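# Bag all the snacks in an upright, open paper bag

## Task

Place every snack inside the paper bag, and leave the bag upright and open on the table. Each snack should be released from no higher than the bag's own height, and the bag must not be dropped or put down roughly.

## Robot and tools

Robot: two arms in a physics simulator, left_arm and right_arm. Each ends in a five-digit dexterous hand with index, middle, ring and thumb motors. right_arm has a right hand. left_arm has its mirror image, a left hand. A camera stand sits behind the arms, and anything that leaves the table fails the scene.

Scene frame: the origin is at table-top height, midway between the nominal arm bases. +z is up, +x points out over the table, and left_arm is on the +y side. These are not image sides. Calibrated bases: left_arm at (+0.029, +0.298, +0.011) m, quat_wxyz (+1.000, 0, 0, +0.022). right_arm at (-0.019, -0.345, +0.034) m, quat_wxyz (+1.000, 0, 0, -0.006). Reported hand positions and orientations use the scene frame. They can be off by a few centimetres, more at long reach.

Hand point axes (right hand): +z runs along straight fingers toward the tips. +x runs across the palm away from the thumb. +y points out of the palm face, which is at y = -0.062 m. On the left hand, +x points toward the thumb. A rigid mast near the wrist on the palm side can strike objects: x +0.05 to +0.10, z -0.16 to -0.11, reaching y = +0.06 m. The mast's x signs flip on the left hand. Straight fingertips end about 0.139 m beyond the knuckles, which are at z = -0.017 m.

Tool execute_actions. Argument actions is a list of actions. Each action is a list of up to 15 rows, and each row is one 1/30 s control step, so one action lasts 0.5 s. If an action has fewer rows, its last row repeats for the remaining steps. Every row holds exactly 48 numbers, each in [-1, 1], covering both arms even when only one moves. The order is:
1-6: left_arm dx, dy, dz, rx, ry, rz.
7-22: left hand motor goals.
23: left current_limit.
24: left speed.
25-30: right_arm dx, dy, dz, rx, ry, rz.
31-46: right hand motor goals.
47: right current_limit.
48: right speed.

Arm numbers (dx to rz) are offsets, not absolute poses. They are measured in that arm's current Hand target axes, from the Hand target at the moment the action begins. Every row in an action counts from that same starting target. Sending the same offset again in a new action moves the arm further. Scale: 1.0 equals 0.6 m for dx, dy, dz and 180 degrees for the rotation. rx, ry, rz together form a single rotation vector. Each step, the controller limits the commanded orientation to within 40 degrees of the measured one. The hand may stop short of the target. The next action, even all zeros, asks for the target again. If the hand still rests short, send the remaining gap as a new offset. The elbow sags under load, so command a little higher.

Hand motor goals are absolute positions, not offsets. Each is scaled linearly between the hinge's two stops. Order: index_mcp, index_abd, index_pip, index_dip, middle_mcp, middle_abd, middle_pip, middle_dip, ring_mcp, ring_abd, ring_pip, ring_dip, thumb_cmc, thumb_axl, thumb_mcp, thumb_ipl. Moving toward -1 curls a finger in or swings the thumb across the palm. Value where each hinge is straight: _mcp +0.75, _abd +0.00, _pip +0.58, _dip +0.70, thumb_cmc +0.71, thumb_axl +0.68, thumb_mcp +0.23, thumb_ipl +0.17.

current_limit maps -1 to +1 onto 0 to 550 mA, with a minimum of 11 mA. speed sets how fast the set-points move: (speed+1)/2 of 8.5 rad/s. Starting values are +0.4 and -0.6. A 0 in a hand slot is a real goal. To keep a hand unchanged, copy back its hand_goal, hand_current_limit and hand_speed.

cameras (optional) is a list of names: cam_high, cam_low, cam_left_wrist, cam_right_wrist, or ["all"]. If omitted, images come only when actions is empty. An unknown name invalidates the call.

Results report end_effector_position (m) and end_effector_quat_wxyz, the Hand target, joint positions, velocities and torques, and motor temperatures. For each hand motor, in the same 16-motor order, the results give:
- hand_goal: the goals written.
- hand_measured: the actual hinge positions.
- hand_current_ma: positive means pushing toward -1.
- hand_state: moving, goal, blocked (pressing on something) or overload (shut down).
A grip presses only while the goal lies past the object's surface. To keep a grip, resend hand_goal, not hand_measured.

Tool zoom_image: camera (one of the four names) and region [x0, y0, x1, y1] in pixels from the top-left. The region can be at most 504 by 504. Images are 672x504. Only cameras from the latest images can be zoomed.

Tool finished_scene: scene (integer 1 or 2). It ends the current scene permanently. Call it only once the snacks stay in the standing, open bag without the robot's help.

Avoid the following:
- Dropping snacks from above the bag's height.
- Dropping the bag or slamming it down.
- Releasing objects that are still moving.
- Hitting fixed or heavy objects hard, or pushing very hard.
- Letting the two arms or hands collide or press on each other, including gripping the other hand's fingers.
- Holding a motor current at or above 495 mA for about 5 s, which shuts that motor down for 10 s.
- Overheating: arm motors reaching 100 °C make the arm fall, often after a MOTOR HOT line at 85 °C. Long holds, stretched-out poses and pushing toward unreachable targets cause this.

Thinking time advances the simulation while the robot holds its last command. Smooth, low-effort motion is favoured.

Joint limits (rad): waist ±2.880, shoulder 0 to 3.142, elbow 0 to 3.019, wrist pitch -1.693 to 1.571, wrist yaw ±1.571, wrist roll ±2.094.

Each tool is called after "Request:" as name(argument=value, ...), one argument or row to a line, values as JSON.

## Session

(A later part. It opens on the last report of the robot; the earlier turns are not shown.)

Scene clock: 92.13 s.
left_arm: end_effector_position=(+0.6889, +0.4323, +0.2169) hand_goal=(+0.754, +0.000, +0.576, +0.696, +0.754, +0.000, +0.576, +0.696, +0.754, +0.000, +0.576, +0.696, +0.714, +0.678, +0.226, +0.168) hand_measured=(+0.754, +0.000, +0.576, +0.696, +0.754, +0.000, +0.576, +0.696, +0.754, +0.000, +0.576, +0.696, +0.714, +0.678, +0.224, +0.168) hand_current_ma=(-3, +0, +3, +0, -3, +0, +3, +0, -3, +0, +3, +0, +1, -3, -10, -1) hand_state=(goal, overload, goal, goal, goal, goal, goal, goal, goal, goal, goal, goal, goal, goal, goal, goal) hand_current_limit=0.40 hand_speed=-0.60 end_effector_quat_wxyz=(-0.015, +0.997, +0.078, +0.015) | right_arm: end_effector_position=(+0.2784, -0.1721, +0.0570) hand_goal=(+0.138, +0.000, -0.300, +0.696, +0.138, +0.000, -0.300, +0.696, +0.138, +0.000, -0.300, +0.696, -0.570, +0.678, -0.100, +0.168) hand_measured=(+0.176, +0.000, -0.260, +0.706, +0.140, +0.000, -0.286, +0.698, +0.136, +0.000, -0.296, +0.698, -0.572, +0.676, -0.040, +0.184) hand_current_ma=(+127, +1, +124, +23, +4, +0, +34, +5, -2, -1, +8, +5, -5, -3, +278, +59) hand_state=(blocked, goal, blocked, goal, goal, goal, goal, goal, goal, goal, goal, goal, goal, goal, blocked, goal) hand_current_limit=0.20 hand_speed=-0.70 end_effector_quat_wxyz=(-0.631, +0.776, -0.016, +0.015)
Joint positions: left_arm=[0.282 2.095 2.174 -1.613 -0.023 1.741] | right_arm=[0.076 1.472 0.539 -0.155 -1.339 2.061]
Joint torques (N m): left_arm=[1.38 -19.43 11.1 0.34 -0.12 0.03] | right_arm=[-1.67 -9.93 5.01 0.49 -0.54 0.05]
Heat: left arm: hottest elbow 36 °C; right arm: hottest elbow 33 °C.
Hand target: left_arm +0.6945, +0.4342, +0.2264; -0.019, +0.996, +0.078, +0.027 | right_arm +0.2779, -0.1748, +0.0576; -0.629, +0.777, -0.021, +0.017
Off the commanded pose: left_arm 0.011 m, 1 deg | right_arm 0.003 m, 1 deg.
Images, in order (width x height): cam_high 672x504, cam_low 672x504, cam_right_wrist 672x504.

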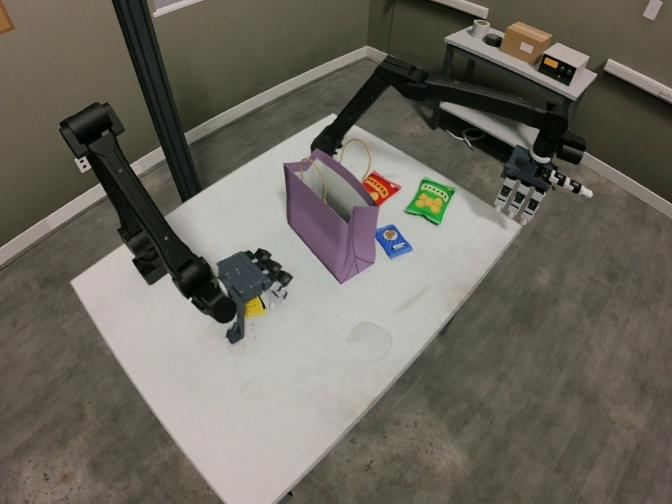

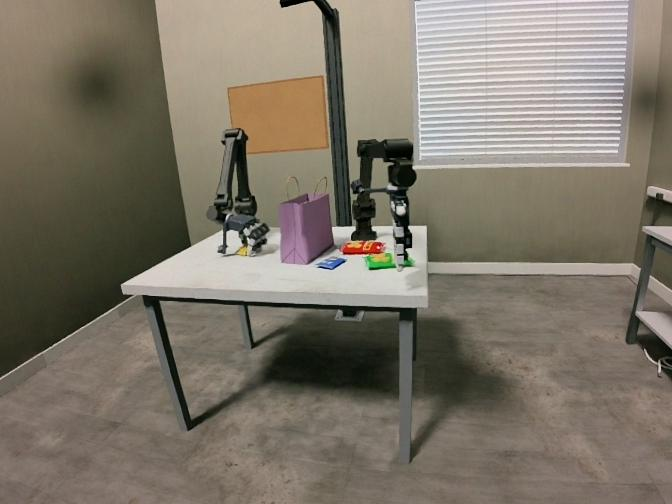

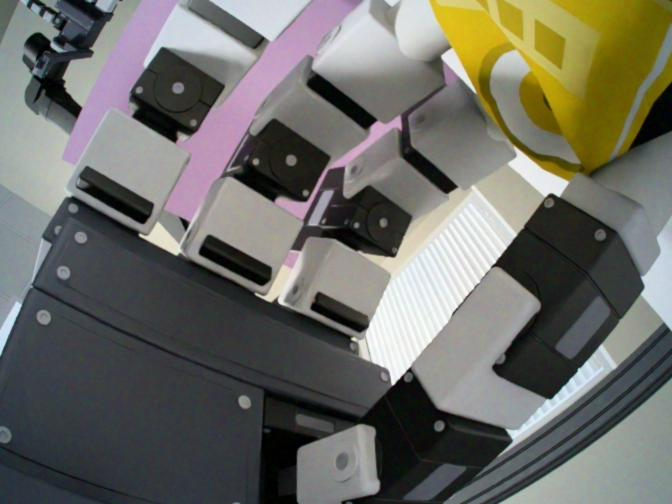

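Request:
execute_actions(
  actions=[
    [[0,0,0,0,0,0,0.754,0,0.576,0.696,0.754,0,0.576,0.696,0.754,0,0.576,0.696,0.714,0.678,0.226,0.168,0.4,-0.6,0,0,0,0,0,0,0.1,0,-0.4,0.696,0.1,0,-0.4,0.696,0.138,0,-0.3,0.696,-0.571,0.678,-0.2,0.168,0.4,-0.7]],
    [[0,0,0,0,0,0,0.754,0,0.576,0.696,0.754,0,0.576,0.696,0.754,0,0.576,0.696,0.714,0.678,0.226,0.168,0.4,-0.6,0,-0.04,-0.009,0,0,0,0.1,0,-0.4,0.696,0.1,0,-0.4,0.696,0.138,0,-0.3,0.696,-0.571,0.678,-0.2,0.168,0.4,-0.7]],
    [[0,0,0,0,0,0,0.754,0,0.576,0.696,0.754,0,0.576,0.696,0.754,0,0.576,0.696,0.714,0.678,0.226,0.168,0.4,-0.6,0,-0.06,-0.0135,0,0,0,0.1,0,-0.4,0.696,0.1,0,-0.4,0.696,0.138,0,-0.3,0.696,-0.571,0.678,-0.2,0.168,0.4,-0.7]],
  ],
  cameras=["cam_high","cam_right_wrist","cam_low"],
)

Request:
zoom_image(
  camera="cam_low",
  region=[215, 195, 285, 270],
)

Request:
zoom_image(
  camera="cam_high",
  region=[210, 210, 310, 350],
)

Scene clock: 94.67 s.
left_arm: end_effector_position=(+0.6889, +0.4323, +0.2169) hand_goal=(+0.754, +0.000, +0.576, +0.696, +0.754, +0.000, +0.576, +0.696, +0.754, +0.000, +0.576, +0.696, +0.714, +0.678, +0.226, +0.168) hand_measured=(+0.754, +0.000, +0.576, +0.696, +0.754, +0.000, +0.576, +0.696, +0.754, +0.000, +0.576, +0.696, +0.714, +0.678, +0.224, +0.168) hand_current_ma=(-3, +0, +3, +0, -3, +0, +3, +0, -3, +0, +3, +0, +1, -3, -10, -1) hand_state=(goal, overload, goal, goal, goal, goal, goal, goal, goal, goal, goal, goal, goal, goal, goal, goal) hand_current_limit=0.40 hand_speed=-0.60 end_effector_quat_wxyz=(-0.015, +0.997, +0.078, +0.015) | right_arm: end_effector_position=(+0.2501, -0.1749, +0.0998) hand_goal=(+0.100, +0.000, -0.400, +0.696, +0.100, +0.000, -0.400, +0.696, +0.138, +0.000, -0.300, +0.696, -0.570, +0.678, -0.200, +0.168) hand_measured=(+0.170, +0.000, -0.360, +0.706, +0.114, +0.000, -0.380, +0.700, +0.136, +0.000, -0.296, +0.698, -0.574, +0.676, -0.056, +0.188) hand_current_ma=(+265, +0, +126, +23, +39, +0, +55, +6, -4, -1, +7, +5, -6, -4, +385, +76) hand_state=(blocked, goal, blocked, goal, goal, goal, blocked, goal, goal, goal, goal, goal, goal, goal, blocked, goal) hand_current_limit=0.40 hand_speed=-0.70 end_effector_quat_wxyz=(-0.626, +0.779, -0.040, -0.009)
Joint positions: left_arm=[0.282 2.095 2.174 -1.613 -0.023 1.741] | right_arm=[0.075 1.293 0.54 -0.393 -1.332 2.072]
Joint torques (N m): left_arm=[1.32 -19.43 11.11 0.29 -0.12 0.03] | right_arm=[-2.61 -7.88 10.63 0.64 -0.82 -0.05]
Heat: left arm: hottest elbow 36 °C; right arm: hottest elbow 33 °C.
Hand target: left_arm +0.6945, +0.4342, +0.2264; -0.019, +0.996, +0.078, +0.027 | right_arm +0.2779, -0.1755, +0.1191; -0.629, +0.777, -0.021, +0.017
Off the commanded pose: left_arm 0.011 m, 1 deg | right_arm 0.034 m, 4 deg.
Images, in order (width x height): cam_high 672x504, cam_low 672x504, cam_right_wrist 672x504.

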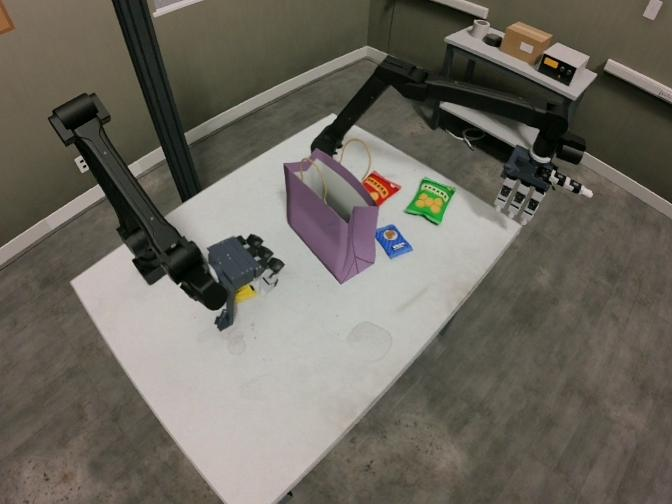

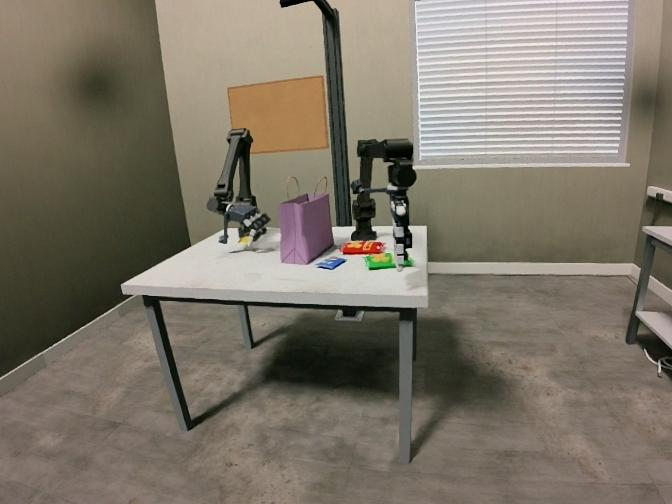

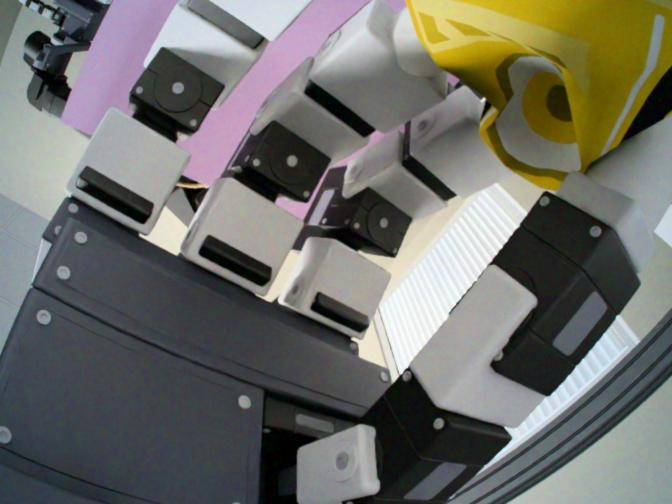

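Scaled by 6.720.

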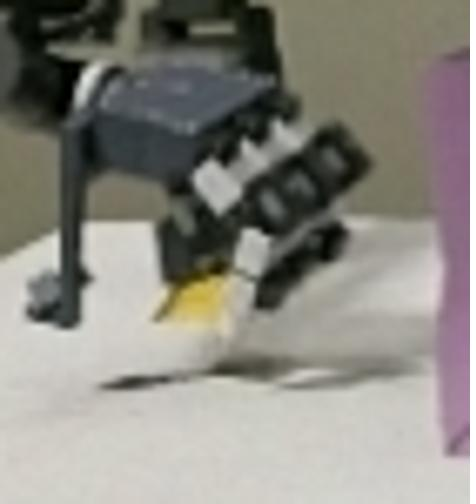

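Scaled by 3.600.

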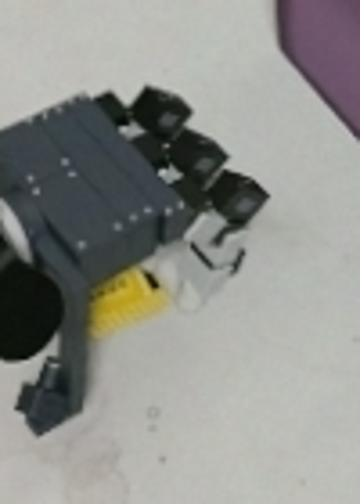

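Request:
execute_actions(
  actions=[
    [[0,0,0,0,0,0,0.754,0,0.576,0.696,0.754,0,0.576,0.696,0.754,0,0.576,0.696,0.714,0.678,0.226,0.168,0.4,-0.6,0,-0.0974,-0.0225,0,0,0,0.1,0,-0.4,0.696,0.1,0,-0.4,0.696,0.138,0,-0.3,0.696,-0.571,0.678,-0.2,0.168,0.4,-0.7]],
    [[0,0,0,0,0,0,0.754,0,0.576,0.696,0.754,0,0.576,0.696,0.754,0,0.576,0.696,0.714,0.678,0.226,0.168,0.4,-0.6,0,-0.0974,-0.0225,0,0,0,0.1,0,-0.4,0.696,0.1,0,-0.4,0.696,0.138,0,-0.3,0.696,-0.571,0.678,-0.2,0.168,0.4,-0.7]],
    [[0,0,0,0,0,0,0.754,0,0.576,0.696,0.754,0,0.576,0.696,0.754,0,0.576,0.696,0.714,0.678,0.226,0.168,0.4,-0.6,0,-0.0974,-0.0225,0,0,0,0.1,0,-0.4,0.696,0.1,0,-0.4,0.696,0.138,0,-0.3,0.696,-0.571,0.678,-0.2,0.168,0.4,-0.7]],
    [[0,0,0,0,0,0,0.754,0,0.576,0.696,0.754,0,0.576,0.696,0.754,0,0.576,0.696,0.714,0.678,0.226,0.168,0.4,-0.6,0,-0.0974,-0.0225,0,0,0,0.1,0,-0.4,0.696,0.1,0,-0.4,0.696,0.138,0,-0.3,0.696,-0.571,0.678,-0.2,0.168,0.4,-0.7]],
  ],
  cameras=["cam_high","cam_right_wrist","cam_low"],
)

Scene clock: 99.80 s.
left_arm: end_effector_position=(+0.6889, +0.4323, +0.2169) hand_goal=(+0.754, +0.000, +0.576, +0.696, +0.754, +0.000, +0.576, +0.696, +0.754, +0.000, +0.576, +0.696, +0.714, +0.678, +0.226, +0.168) hand_measured=(+0.754, +0.000, +0.576, +0.696, +0.754, +0.000, +0.576, +0.696, +0.754, +0.000, +0.576, +0.696, +0.714, +0.678, +0.224, +0.168) hand_current_ma=(-3, +0, +3, +0, -3, +0, +3, +0, -3, +0, +3, +0, +1, -3, -10, -1) hand_state=(goal, overload, goal, goal, goal, goal, goal, goal, goal, goal, goal, goal, goal, goal, goal, goal) hand_current_limit=0.40 hand_speed=-0.60 end_effector_quat_wxyz=(-0.015, +0.997, +0.078, +0.015) | right_arm: end_effector_position=(+0.2612, -0.1780, +0.3290) hand_goal=(+0.100, +0.000, -0.400, +0.696, +0.100, +0.000, -0.400, +0.696, +0.138, +0.000, -0.300, +0.696, -0.570, +0.678, -0.200, +0.168) hand_measured=(+0.170, +0.000, -0.360, +0.706, +0.114, +0.000, -0.380, +0.700, +0.136, +0.000, -0.296, +0.698, -0.574, +0.676, -0.056, +0.188) hand_current_ma=(+264, +0, +126, +23, +39, +0, +54, +6, -4, -1, +7, +5, -6, -4, +385, +76) hand_state=(blocked, goal, blocked, goal, goal, goal, blocked, goal, goal, goal, goal, goal, goal, goal, blocked, goal) hand_current_limit=0.40 hand_speed=-0.70 end_effector_quat_wxyz=(-0.626, +0.779, -0.044, -0.010)
Joint positions: left_arm=[0.282 2.095 2.174 -1.613 -0.023 1.741] | right_arm=[0.062 1.055 1.026 -1.158 -1.335 2.037]
Joint torques (N m): left_arm=[1.26 -19.19 11.1 0.35 -0.12 0.03] | right_arm=[-1.85 -6.83 14.37 0.32 -0.87 -0.03]
Heat: left arm: hottest elbow 36 °C; right arm: hottest elbow 34 °C.
Hand target: left_arm +0.6945, +0.4342, +0.2264; -0.019, +0.996, +0.078, +0.027 | right_arm +0.2777, -0.1794, +0.3590; -0.629, +0.777, -0.021, +0.017
Off the commanded pose: left_arm 0.011 m, 1 deg | right_arm 0.034 m, 4 deg.
Images, in order (width x height): cam_high 672x504, cam_low 672x504, cam_right_wrist 672x504.

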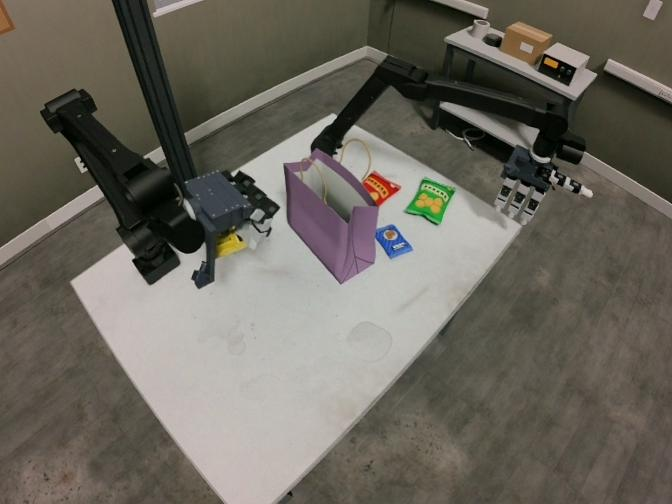

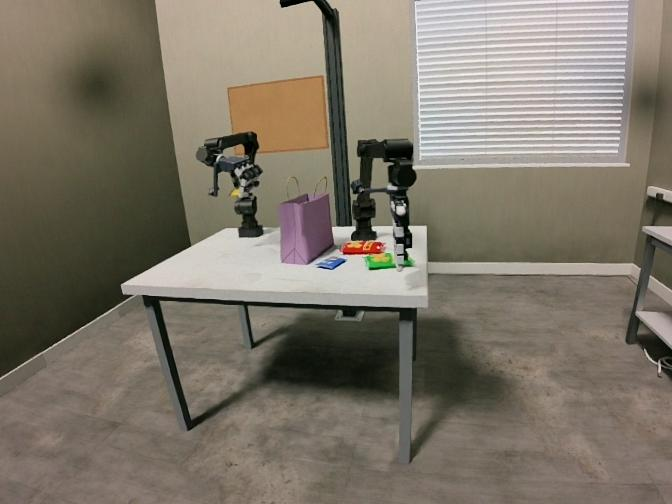

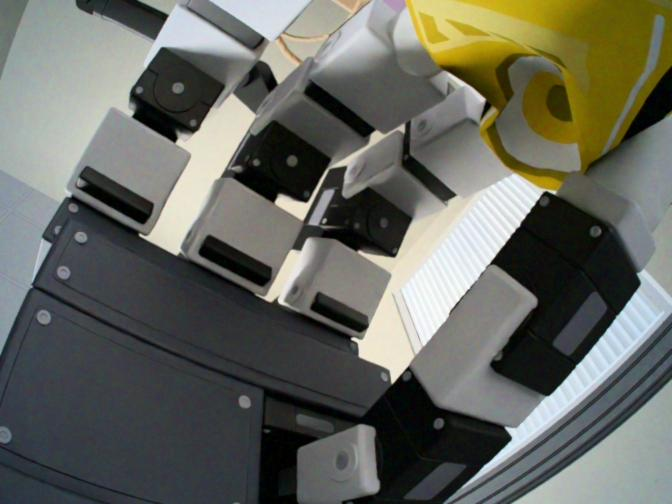

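Request:
execute_actions(
  actions=[
    [[0,0,0,0,0,0,0.754,0,0.576,0.696,0.754,0,0.576,0.696,0.754,0,0.576,0.696,0.714,0.678,0.226,0.168,0.4,-0.6,0,-0.0974,-0.0225,0,0,0,0.1,0,-0.4,0.696,0.1,0,-0.4,0.696,0.138,0,-0.3,0.696,-0.571,0.678,-0.2,0.168,0.4,-0.7]],
    [[0,0,0,0,0,0,0.754,0,0.576,0.696,0.754,0,0.576,0.696,0.754,0,0.576,0.696,0.714,0.678,0.226,0.168,0.4,-0.6,0,-0.0974,-0.0225,0,0,0,0.1,0,-0.4,0.696,0.1,0,-0.4,0.696,0.138,0,-0.3,0.696,-0.571,0.678,-0.2,0.168,0.4,-0.7]],
    [[0,0,0,0,0,0,0.754,0,0.576,0.696,0.754,0,0.576,0.696,0.754,0,0.576,0.696,0.714,0.678,0.226,0.168,0.4,-0.6,-0.0155,-0.025,0.108,0,-0.0487,-0.01125,0.1,0,-0.4,0.696,0.1,0,-0.4,0.696,0.138,0,-0.3,0.696,-0.571,0.678,-0.2,0.168,0.4,-0.7]],
    [[0,0,0,0,0,0,0.754,0,0.576,0.696,0.754,0,0.576,0.696,0.754,0,0.576,0.696,0.714,0.678,0.226,0.168,0.4,-0.6,0.002,-0.0252,0.109,0,-0.0487,-0.01125,0.1,0,-0.4,0.696,0.1,0,-0.4,0.696,0.138,0,-0.3,0.696,-0.571,0.678,-0.2,0.168,0.4,-0.7]],
    [[0,0,0,0,0,0,0.754,0,0.576,0.696,0.754,0,0.576,0.696,0.754,0,0.576,0.696,0.714,0.678,0.226,0.168,0.4,-0.6,0.0195,-0.0248,0.1073,0,-0.0487,-0.01125,0.1,0,-0.4,0.696,0.1,0,-0.4,0.696,0.138,0,-0.3,0.696,-0.571,0.678,-0.2,0.168,0.4,-0.7]],
  ],
  cameras=["cam_high","cam_right_wrist","cam_low"],
)

Scene clock: 103.97 s.
left_arm: end_effector_position=(+0.6889, +0.4323, +0.2169) hand_goal=(+0.754, +0.000, +0.576, +0.696, +0.754, +0.000, +0.576, +0.696, +0.754, +0.000, +0.576, +0.696, +0.714, +0.678, +0.226, +0.168) hand_measured=(+0.754, +0.000, +0.576, +0.696, +0.754, +0.000, +0.576, +0.696, +0.754, +0.000, +0.576, +0.696, +0.714, +0.678, +0.224, +0.168) hand_current_ma=(-3, +0, +3, +0, -3, +0, +3, +0, -3, +0, +3, +0, +1, -3, -10, -1) hand_state=(goal, overload, goal, goal, goal, goal, goal, goal, goal, goal, goal, goal, goal, goal, goal, goal) hand_current_limit=0.40 hand_speed=-0.60 end_effector_quat_wxyz=(-0.015, +0.997, +0.078, +0.015) | right_arm: end_effector_position=(+0.2530, +0.0157, +0.4505) hand_goal=(+0.100, +0.000, -0.400, +0.696, +0.100, +0.000, -0.400, +0.696, +0.138, +0.000, -0.300, +0.696, -0.570, +0.678, -0.200, +0.168) hand_measured=(+0.168, +0.000, -0.360, +0.706, +0.112, +0.000, -0.380, +0.700, +0.134, +0.000, -0.298, +0.698, -0.574, +0.676, -0.056, +0.188) hand_current_ma=(+255, +0, +124, +23, +33, +0, +52, +6, -9, -1, +5, +5, -6, -4, +385, +81) hand_state=(blocked, goal, blocked, goal, goal, goal, goal, goal, goal, goal, goal, goal, goal, goal, blocked, blocked) hand_current_limit=0.40 hand_speed=-0.70 end_effector_quat_wxyz=(-0.601, +0.766, +0.159, -0.163)
Joint positions: left_arm=[0.282 2.095 2.174 -1.613 -0.023 1.741] | right_arm=[0.594 1.422 1.656 -1.356 -1.318 2.092]
Joint torques (N m): left_arm=[1.44 -19.43 11.1 0.39 -0.12 0.03] | right_arm=[-1.73 -12.81 13.9 0.88 -0.75 0.15]
Heat: left arm: hottest elbow 36 °C; right arm: hottest elbow 35 °C.
Hand target: left_arm +0.6945, +0.4342, +0.2264; -0.019, +0.996, +0.078, +0.027 | right_arm +0.2606, +0.0192, +0.4823; -0.615, +0.761, +0.163, -0.127
Off the commanded pose: left_arm 0.011 m, 1 deg | right_arm 0.033 m, 4 deg.
joint sent to its limit (right arm) — joint 6 (wrist roll), upper limit. The joint targets still meet the commanded pose.
Images, in order (width x height): cam_high 672x504, cam_low 672x504, cam_right_wrist 672x504.

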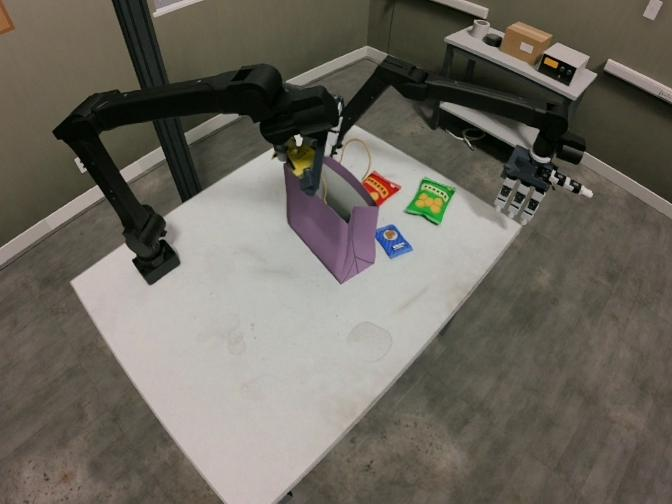

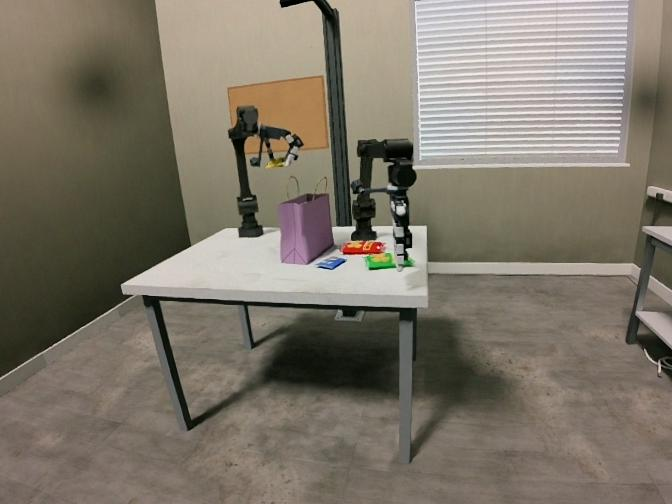

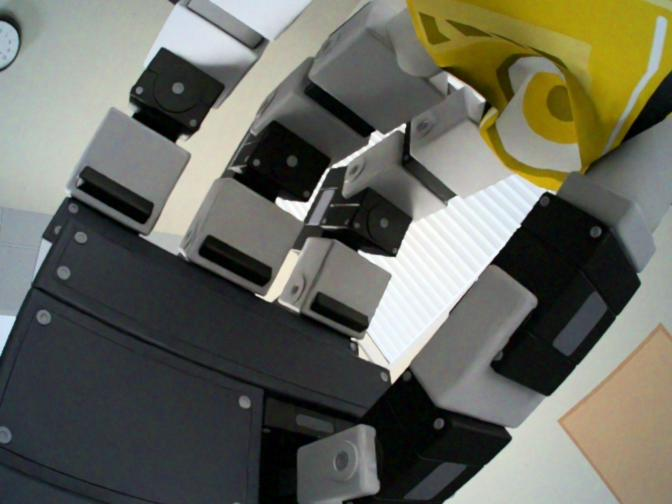

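Request:
execute_actions(
  actions=[
    [[0,0,0,0,0,0,0.754,0,0.576,0.696,0.754,0,0.576,0.696,0.754,0,0.576,0.696,0.714,0.678,0.226,0.168,0.4,-0.6,0.0498,-0.0225,0.0976,0,-0.0487,-0.01125,0.1,0,-0.4,0.696,0.1,0,-0.4,0.696,0.138,0,-0.3,0.696,-0.571,0.678,-0.2,0.168,0.4,-0.7]],
    [[0,0,0,0,0,0,0.754,0,0.576,0.696,0.754,0,0.576,0.696,0.754,0,0.576,0.696,0.714,0.678,0.226,0.168,0.4,-0.6,0.0663,-0.0238,0.1033,0,-0.0487,-0.01125,0.1,0,-0.4,0.696,0.1,0,-0.4,0.696,0.138,0,-0.3,0.696,-0.571,0.678,-0.2,0.168,0.4,-0.7]],
    [[0,0,0,0,0,0,0.754,0,0.576,0.696,0.754,0,0.576,0.696,0.754,0,0.576,0.696,0.714,0.678,0.226,0.168,0.4,-0.6,0,0,0,-0.028,0,0,0.1,0,-0.4,0.696,0.1,0,-0.4,0.696,0.138,0,-0.3,0.696,-0.571,0.678,-0.2,0.168,0.4,-0.7]],
  ],
  cameras=["cam_high","cam_right_wrist","cam_low"],
)

Request:
zoom_image(
  camera="cam_high",
  region=[250, 50, 450, 250],
)

Request:
zoom_image(
  camera="cam_low",
  region=[240, 110, 360, 230],
)

Scene clock: 107.03 s.
left_arm: end_effector_position=(+0.6889, +0.4323, +0.2169) hand_goal=(+0.754, +0.000, +0.576, +0.696, +0.754, +0.000, +0.576, +0.696, +0.754, +0.000, +0.576, +0.696, +0.714, +0.678, +0.226, +0.168) hand_measured=(+0.754, +0.000, +0.576, +0.696, +0.754, +0.000, +0.576, +0.696, +0.754, +0.000, +0.576, +0.696, +0.714, +0.678, +0.224, +0.168) hand_current_ma=(-3, +0, +3, +0, -3, +0, +3, +0, -3, +0, +3, +0, +1, -3, -10, -1) hand_state=(goal, overload, goal, goal, goal, goal, goal, goal, goal, goal, goal, goal, goal, goal, goal, goal) hand_current_limit=0.40 hand_speed=-0.60 end_effector_quat_wxyz=(-0.015, +0.997, +0.078, +0.015) | right_arm: end_effector_position=(+0.2636, +0.1569, +0.4598) hand_goal=(+0.100, +0.000, -0.400, +0.696, +0.100, +0.000, -0.400, +0.696, +0.138, +0.000, -0.300, +0.696, -0.570, +0.678, -0.200, +0.168) hand_measured=(+0.168, +0.000, -0.360, +0.706, +0.112, +0.000, -0.380, +0.700, +0.134, +0.000, -0.298, +0.698, -0.572, +0.676, -0.056, +0.188) hand_current_ma=(+254, +0, +124, +23, +30, +0, +52, +6, -10, -1, +5, +5, -3, -4, +385, +81) hand_state=(blocked, goal, blocked, goal, goal, goal, goal, goal, goal, goal, goal, goal, goal, goal, blocked, blocked) hand_current_limit=0.40 hand_speed=-0.70 end_effector_quat_wxyz=(-0.551, +0.761, +0.261, -0.221)
Joint positions: left_arm=[0.282 2.095 2.174 -1.613 -0.023 1.741] | right_arm=[0.82 1.88 2.305 -1.696 -1.256 1.935]
Joint torques (N m): left_arm=[1.38 -19.37 11.12 0.29 -0.12 0.05] | right_arm=[-0.97 -18.32 12.92 0.28 -0.72 -0.07]
Heat: left arm: hottest elbow 36 °C; right arm: hottest elbow 35 °C.
Hand target: left_arm +0.6945, +0.4342, +0.2264; -0.019, +0.996, +0.078, +0.027 | right_arm +0.2625, +0.1612, +0.4845; -0.555, +0.751, +0.291, -0.207
Off the commanded pose: left_arm 0.011 m, 1 deg | right_arm 0.025 m, 4 deg.
joint sent to its limit (right arm) — joint 4 (wrist pitch), lower limit. The joint targets still meet the commanded pose.
Images, in order (width x height): cam_high 672x504, cam_low 672x504, cam_right_wrist 672x504.

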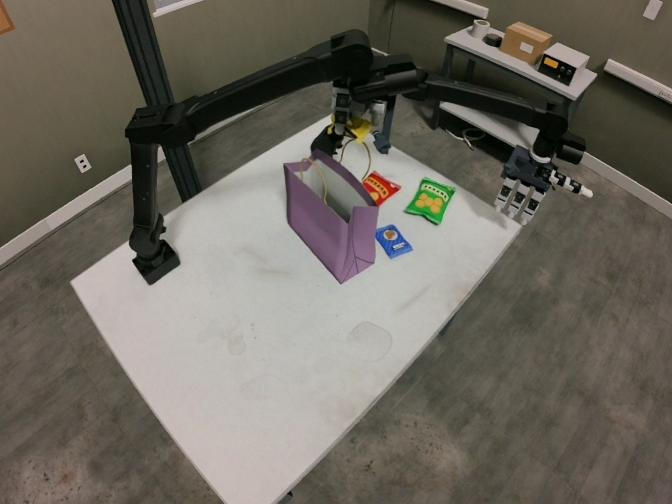

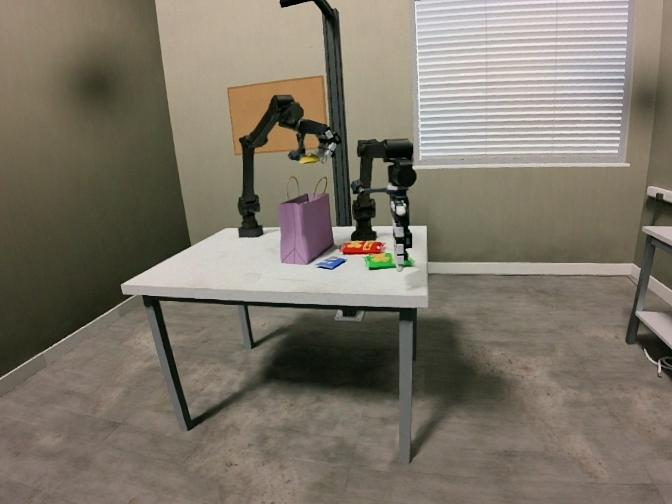

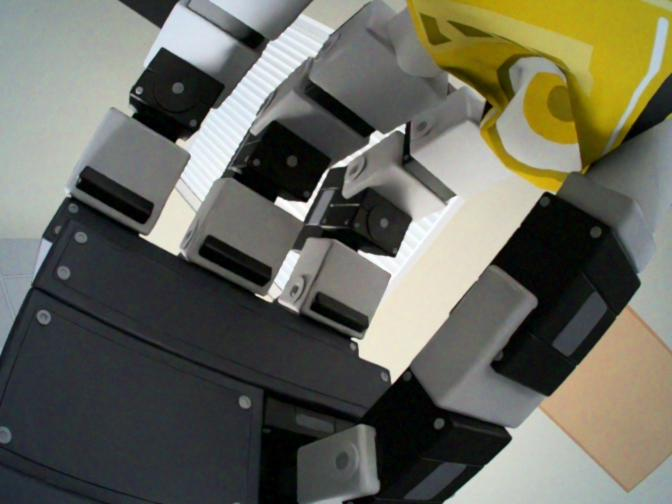

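Scaled by 2.520.

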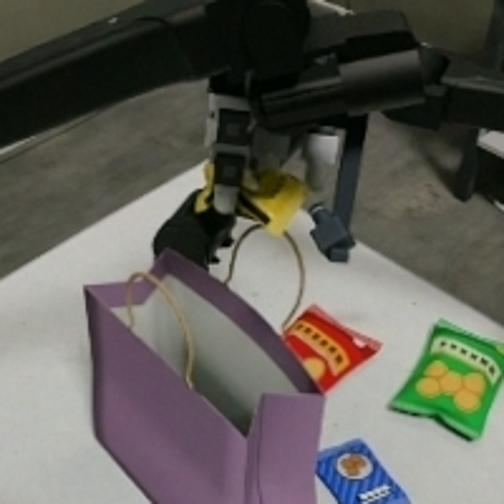

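Scaled by 4.200.

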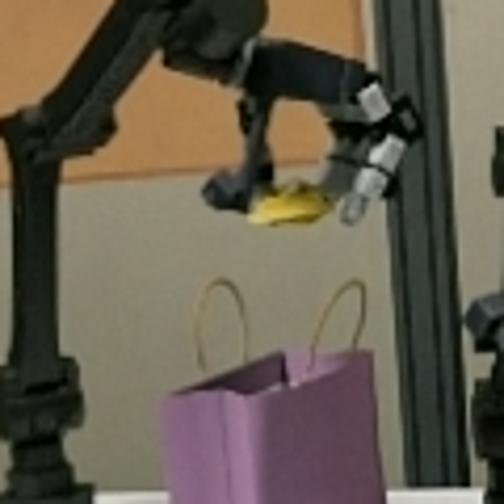

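Request:
execute_actions(
  actions=[
    [[0,0,0,0,0,0,0.754,0,0.576,0.696,0.754,0,0.576,0.696,0.754,0,0.576,0.696,0.714,0.678,0.226,0.168,0.4,-0.6,-0.0054,0.0621,0.0158,0,0,0,0.1,0,-0.4,0.696,0.1,0,-0.4,0.696,0.754,0,0.576,0.696,-0.571,0.678,-0.2,0.168,0.4,-0.7]],
    [[0,0,0,0,0,0,0.754,0,0.576,0.696,0.754,0,0.576,0.696,0.754,0,0.576,0.696,0.714,0.678,0.226,0.168,0.4,-0.6,-0.0054,0.0621,0.0158,0,0,0,0.1,0,-0.4,0.696,0.1,0,-0.4,0.696,0.754,0,0.576,0.696,-0.571,0.678,-0.2,0.168,0.4,-0.7]],
  ],
  cameras=["cam_high","cam_right_wrist","cam_low"],
)

Request:
zoom_image(
  camera="cam_high",
  region=[250, 50, 450, 250],
)

Request:
zoom_image(
  camera="cam_low",
  region=[240, 110, 360, 230],
)

Scene clock: 110.47 s.
left_arm: end_effector_position=(+0.6889, +0.4323, +0.2169) hand_goal=(+0.754, +0.000, +0.576, +0.696, +0.754, +0.000, +0.576, +0.696, +0.754, +0.000, +0.576, +0.696, +0.714, +0.678, +0.226, +0.168) hand_measured=(+0.754, +0.000, +0.576, +0.696, +0.754, +0.000, +0.576, +0.696, +0.754, +0.000, +0.576, +0.696, +0.714, +0.678, +0.224, +0.168) hand_current_ma=(-3, +0, +3, +0, -3, +0, +3, +0, -3, +0, +3, +0, +1, -3, -10, -1) hand_state=(goal, overload, goal, goal, goal, goal, goal, goal, goal, goal, goal, goal, goal, goal, goal, goal) hand_current_limit=0.40 hand_speed=-0.60 end_effector_quat_wxyz=(-0.015, +0.997, +0.078, +0.015) | right_arm: end_effector_position=(+0.2659, +0.1567, +0.3970) hand_goal=(+0.100, +0.000, -0.400, +0.696, +0.100, +0.000, -0.400, +0.696, +0.754, +0.000, +0.576, +0.696, -0.570, +0.678, -0.200, +0.168) hand_measured=(+0.168, +0.000, -0.360, +0.706, +0.112, +0.000, -0.380, +0.700, +0.732, +0.000, +0.570, +0.698, -0.572, +0.676, -0.056, +0.188) hand_current_ma=(+254, +0, +124, +23, +30, +0, +52, +6, -63, -1, -15, +4, -3, -4, +385, +81) hand_state=(blocked, goal, blocked, goal, goal, goal, goal, goal, blocked, goal, goal, goal, goal, goal, blocked, blocked) hand_current_limit=0.40 hand_speed=-0.70 end_effector_quat_wxyz=(-0.549, +0.755, +0.285, -0.216)
Joint positions: left_arm=[0.282 2.095 2.174 -1.613 -0.023 1.741] | right_arm=[0.82 1.835 2.073 -1.588 -1.255 1.816]
Joint torques (N m): left_arm=[1.2 -19.31 11.08 0.32 -0.11 0.04] | right_arm=[-1.26 -20.01 7.82 1.31 -0.9 0.11]
Heat: left arm: hottest elbow 36 °C; right arm: hottest elbow 36 °C.
Hand target: left_arm +0.6945, +0.4342, +0.2264; -0.019, +0.996, +0.078, +0.027 | right_arm +0.2610, +0.1544, +0.4079; -0.555, +0.751, +0.291, -0.207
Off the commanded pose: left_arm 0.011 m, 1 deg | right_arm 0.012 m, 1 deg.
Images, in order (width x height): cam_high 672x504, cam_low 672x504, cam_right_wrist 672x504.

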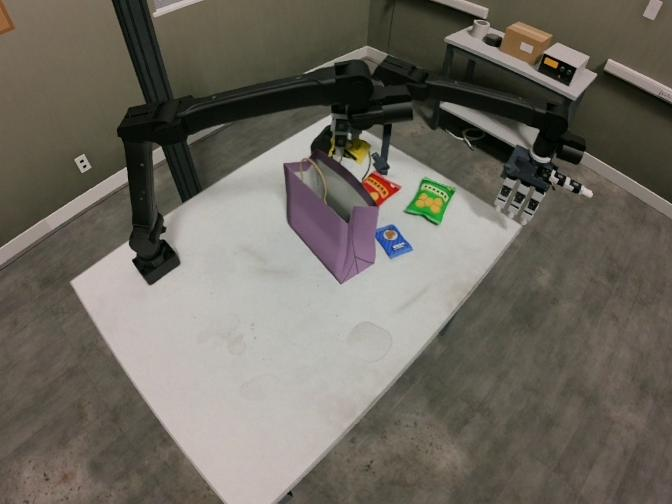

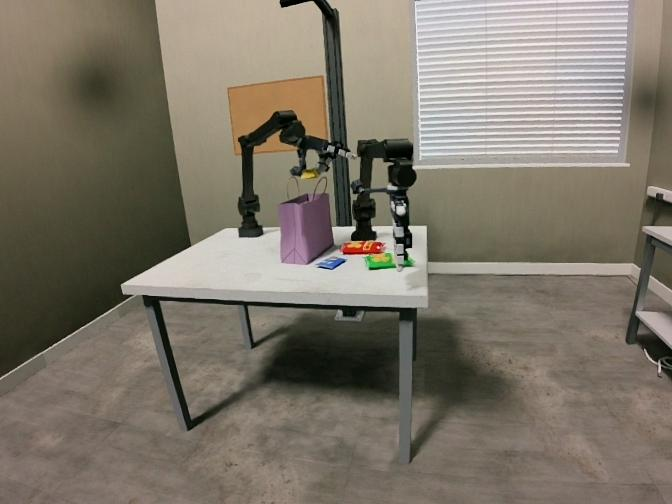

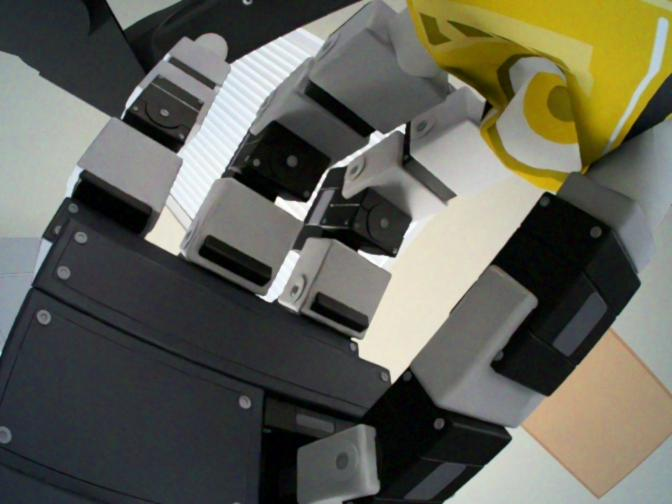

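Scaled by 2.520.

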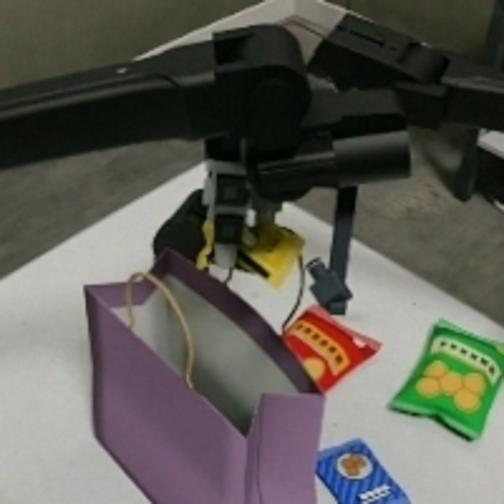

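Scaled by 4.200.

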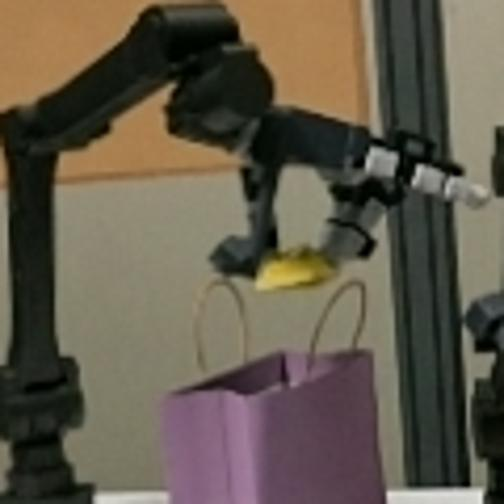

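Request:
execute_actions(
  actions=[
    [[0,0,0,0,0,0,0.754,0,0.576,0.696,0.754,0,0.576,0.696,0.754,0,0.576,0.696,0.714,0.678,0.226,0.168,0.4,-0.6,0,0,0,0,0,0,0.1,0,-0.4,0.696,0.1,0,-0.4,0.696,0.138,0,0.3,0.696,-0.571,0.678,-0.2,0.168,0.4,-0.6]],
  ],
  cameras=["cam_right_wrist","cam_low"],
)

Request:
zoom_image(
  camera="cam_low",
  region=[270, 110, 430, 230],
)

Scene clock: 112.47 s.
left_arm: end_effector_position=(+0.6889, +0.4323, +0.2169) hand_goal=(+0.754, +0.000, +0.576, +0.696, +0.754, +0.000, +0.576, +0.696, +0.754, +0.000, +0.576, +0.696, +0.714, +0.678, +0.226, +0.168) hand_measured=(+0.754, +0.000, +0.576, +0.696, +0.754, +0.000, +0.576, +0.696, +0.754, +0.000, +0.576, +0.696, +0.714, +0.678, +0.224, +0.168) hand_current_ma=(-3, +0, +3, +0, -3, +0, +3, +0, -3, +0, +3, +0, +1, -3, -10, -1) hand_state=(goal, overload, goal, goal, goal, goal, goal, goal, goal, goal, goal, goal, goal, goal, goal, goal) hand_current_limit=0.40 hand_speed=-0.60 end_effector_quat_wxyz=(-0.015, +0.997, +0.078, +0.015) | right_arm: end_effector_position=(+0.2667, +0.1575, +0.3969) hand_goal=(+0.100, +0.000, -0.400, +0.696, +0.100, +0.000, -0.400, +0.696, +0.138, +0.000, +0.300, +0.696, -0.570, +0.678, -0.200, +0.168) hand_measured=(+0.168, +0.000, -0.360, +0.706, +0.112, +0.000, -0.380, +0.700, +0.136, +0.000, +0.302, +0.698, -0.572, +0.676, -0.056, +0.188) hand_current_ma=(+254, +0, +124, +23, +30, +0, +52, +6, -5, -1, +2, +4, -3, -4, +385, +81) hand_state=(blocked, goal, blocked, goal, goal, goal, goal, goal, goal, goal, goal, goal, goal, goal, blocked, blocked) hand_current_limit=0.40 hand_speed=-0.60 end_effector_quat_wxyz=(-0.550, +0.754, +0.286, -0.214)
Joint positions: left_arm=[0.282 2.095 2.174 -1.613 -0.023 1.741] | right_arm=[0.82 1.835 2.072 -1.581 -1.255 1.818]
Joint torques (N m): left_arm=[1.38 -19.43 11.1 0.32 -0.12 0.03] | right_arm=[-1.32 -20.07 7.42 1.17 -0.84 0.13]
Heat: left arm: hottest elbow 36 °C; right arm: hottest elbow 35 °C.
Hand target: left_arm +0.6945, +0.4342, +0.2264; -0.019, +0.996, +0.078, +0.027 | right_arm +0.2611, +0.1544, +0.4078; -0.555, +0.751, +0.291, -0.207
Off the commanded pose: left_arm 0.011 m, 1 deg | right_arm 0.013 m, 1 deg.
Images, in order (width x height): cam_low 672x504, cam_right_wrist 672x504.

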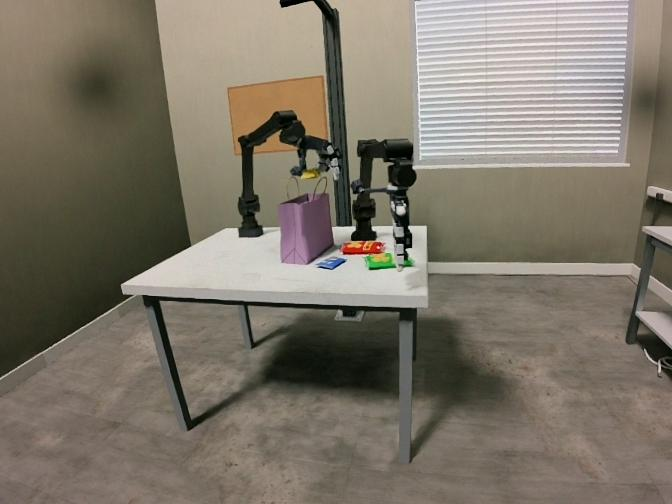

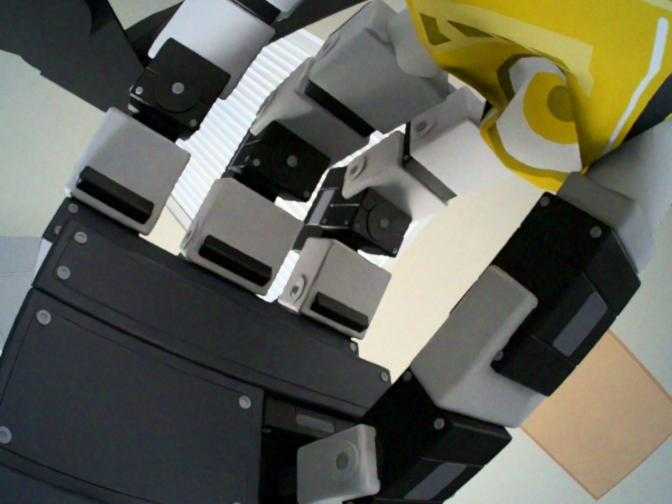

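Scaled by 3.150.

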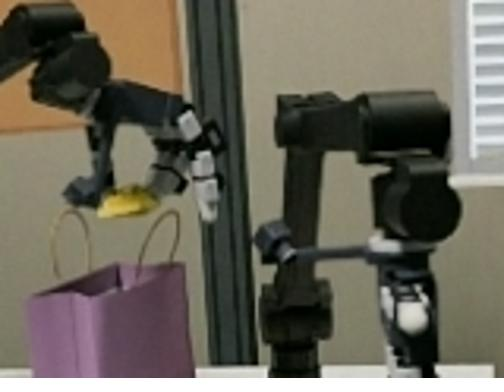

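Request:
execute_actions(
  actions=[
    [[-0.0653,-0.1036,-0.0744,0,0,0,0.754,0,0.576,0.696,0.754,0,0.576,0.696,0.754,0,0.576,0.696,0.714,0.678,0.226,0.168,0.4,-0.6,0,0,0,0,0,0,0.1,0,-0.4,0.696,0.1,0,-0.4,0.696,0.138,0,0.3,0.696,-0.571,0.678,-0.2,0.168,0.4,-0.6]],
    [[-0.0653,-0.1036,-0.0744,0,0,0,0.754,0,0.576,0.696,0.754,0,0.576,0.696,0.754,0,0.576,0.696,0.714,0.678,0.226,0.168,0.4,-0.6,0,0,0,0,0,0,0.1,0,-0.4,0.696,0.1,0,-0.4,0.696,0.138,0,0.3,0.696,-0.571,0.678,-0.2,0.168,0.4,-0.6]],
    [[-0.0653,-0.1036,-0.0744,0,0,0,0.754,0,0.576,0.696,0.754,0,0.576,0.696,0.754,0,0.576,0.696,0.714,0.678,0.226,0.168,0.4,-0.6,0,0,0,0,0,0,0.1,0,-0.4,0.696,0.1,0,-0.4,0.696,0.138,0,0.3,0.696,-0.571,0.678,-0.2,0.168,0.4,-0.6]],
    [[0,0,0,0,0,0,0.754,0,0.576,0.696,0.754,0,0.576,0.696,0.754,0,0.576,0.696,0.714,0.678,0.226,0.168,0.4,-0.6,0,0,0,0,0,0,0.1,0,-0.4,0.696,0.1,0,-0.4,0.696,0.95,0,0.576,0.696,-0.571,0.678,-0.2,0.168,0.4,-0.6]],
  ],
  cameras=["cam_high","cam_low"],
)

Request:
zoom_image(
  camera="cam_low",
  region=[270, 90, 430, 230],
)

Request:
zoom_image(
  camera="cam_high",
  region=[250, 50, 450, 250],
)

Scene clock: 116.27 s.
left_arm: end_effector_position=(+0.5436, +0.6036, +0.3525) hand_goal=(+0.754, +0.000, +0.576, +0.696, +0.754, +0.000, +0.576, +0.696, +0.754, +0.000, +0.576, +0.696, +0.714, +0.678, +0.226, +0.168) hand_measured=(+0.752, +0.000, +0.576, +0.696, +0.752, +0.000, +0.576, +0.696, +0.752, +0.000, +0.576, +0.696, +0.714, +0.678, +0.224, +0.168) hand_current_ma=(-7, +0, +3, +0, -7, +0, +3, +0, -6, +0, +3, +0, +1, -3, -13, -1) hand_state=(goal, overload, goal, goal, goal, goal, goal, goal, goal, goal, goal, goal, goal, goal, goal, goal) hand_current_limit=0.40 hand_speed=-0.60 end_effector_quat_wxyz=(-0.045, +0.991, +0.094, +0.088) | right_arm: end_effector_position=(+0.2667, +0.1575, +0.3969) hand_goal=(+0.100, +0.000, -0.400, +0.696, +0.100, +0.000, -0.400, +0.696, +0.950, +0.000, +0.576, +0.696, -0.570, +0.678, -0.200, +0.168) hand_measured=(+0.168, +0.000, -0.360, +0.706, +0.112, +0.000, -0.380, +0.700, +0.928, +0.000, +0.570, +0.698, -0.572, +0.676, -0.056, +0.188) hand_current_ma=(+254, +0, +124, +23, +30, +0, +52, +6, -65, -1, -12, +4, -3, -4, +385, +81) hand_state=(blocked, goal, blocked, goal, goal, goal, goal, goal, blocked, goal, goal, goal, goal, goal, blocked, blocked) hand_current_limit=0.40 hand_speed=-0.60 end_effector_quat_wxyz=(-0.550, +0.754, +0.286, -0.214)
Joint positions: left_arm=[0.643 1.871 2.174 -1.677 0.023 2.065] | right_arm=[0.82 1.835 2.072 -1.581 -1.255 1.818]
Joint torques (N m): left_arm=[0.62 -17.55 9.33 0.14 -0.02 0.09] | right_arm=[-1.55 -20.54 7.61 1.17 -0.92 0.12]
Heat: left arm: hottest elbow 36 °C; right arm: hottest elbow 35 °C.
Hand target: left_arm +0.5426, +0.5947, +0.3594; -0.019, +0.996, +0.078, +0.028 | right_arm +0.2611, +0.1544, +0.4078; -0.555, +0.751, +0.291, -0.207
Off the commanded pose: left_arm 0.011 m, 8 deg | right_arm 0.013 m, 1 deg.
joint sent to its limit (left arm) — joint 4 (wrist pitch), lower limit. The joint targets are off in orientation, not in position.
Images, in order (width x height): cam_high 672x504, cam_low 672x504.

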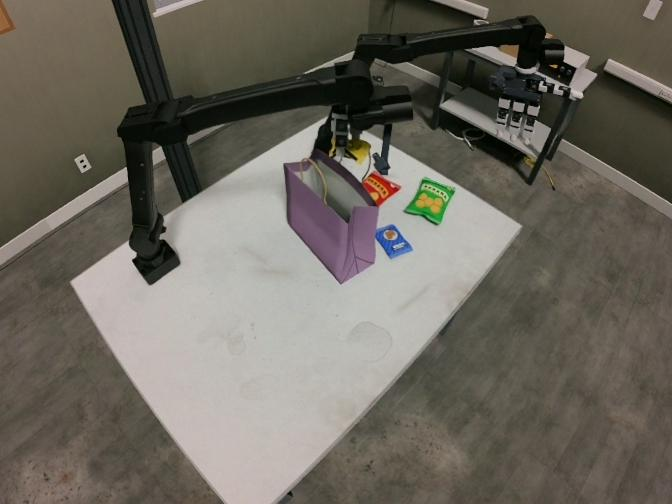

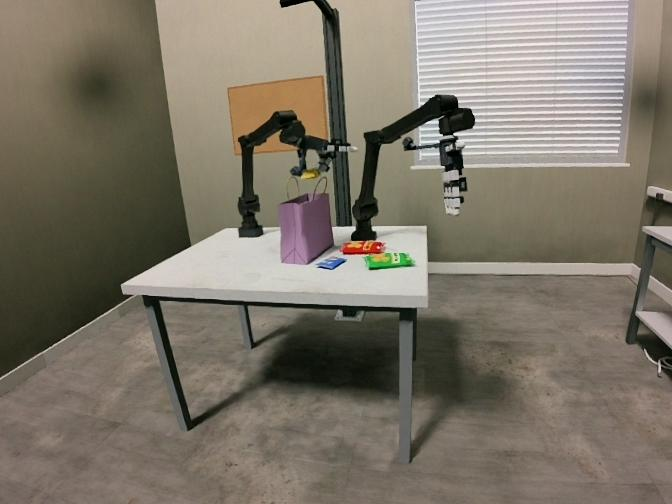

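Scaled by 3.150.

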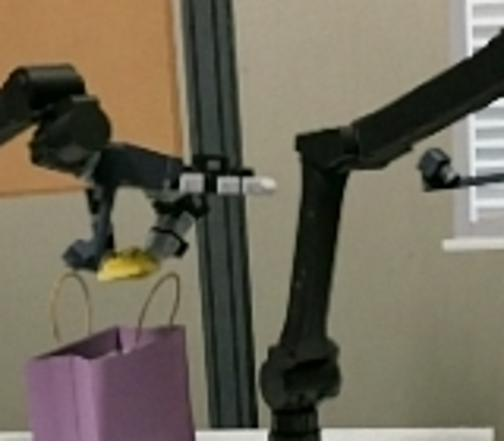

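Scaled by 2.520.

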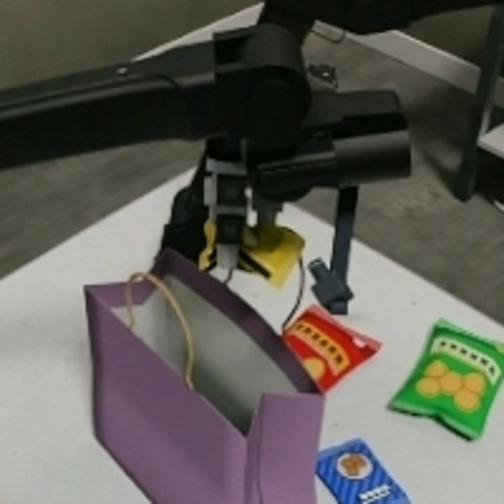

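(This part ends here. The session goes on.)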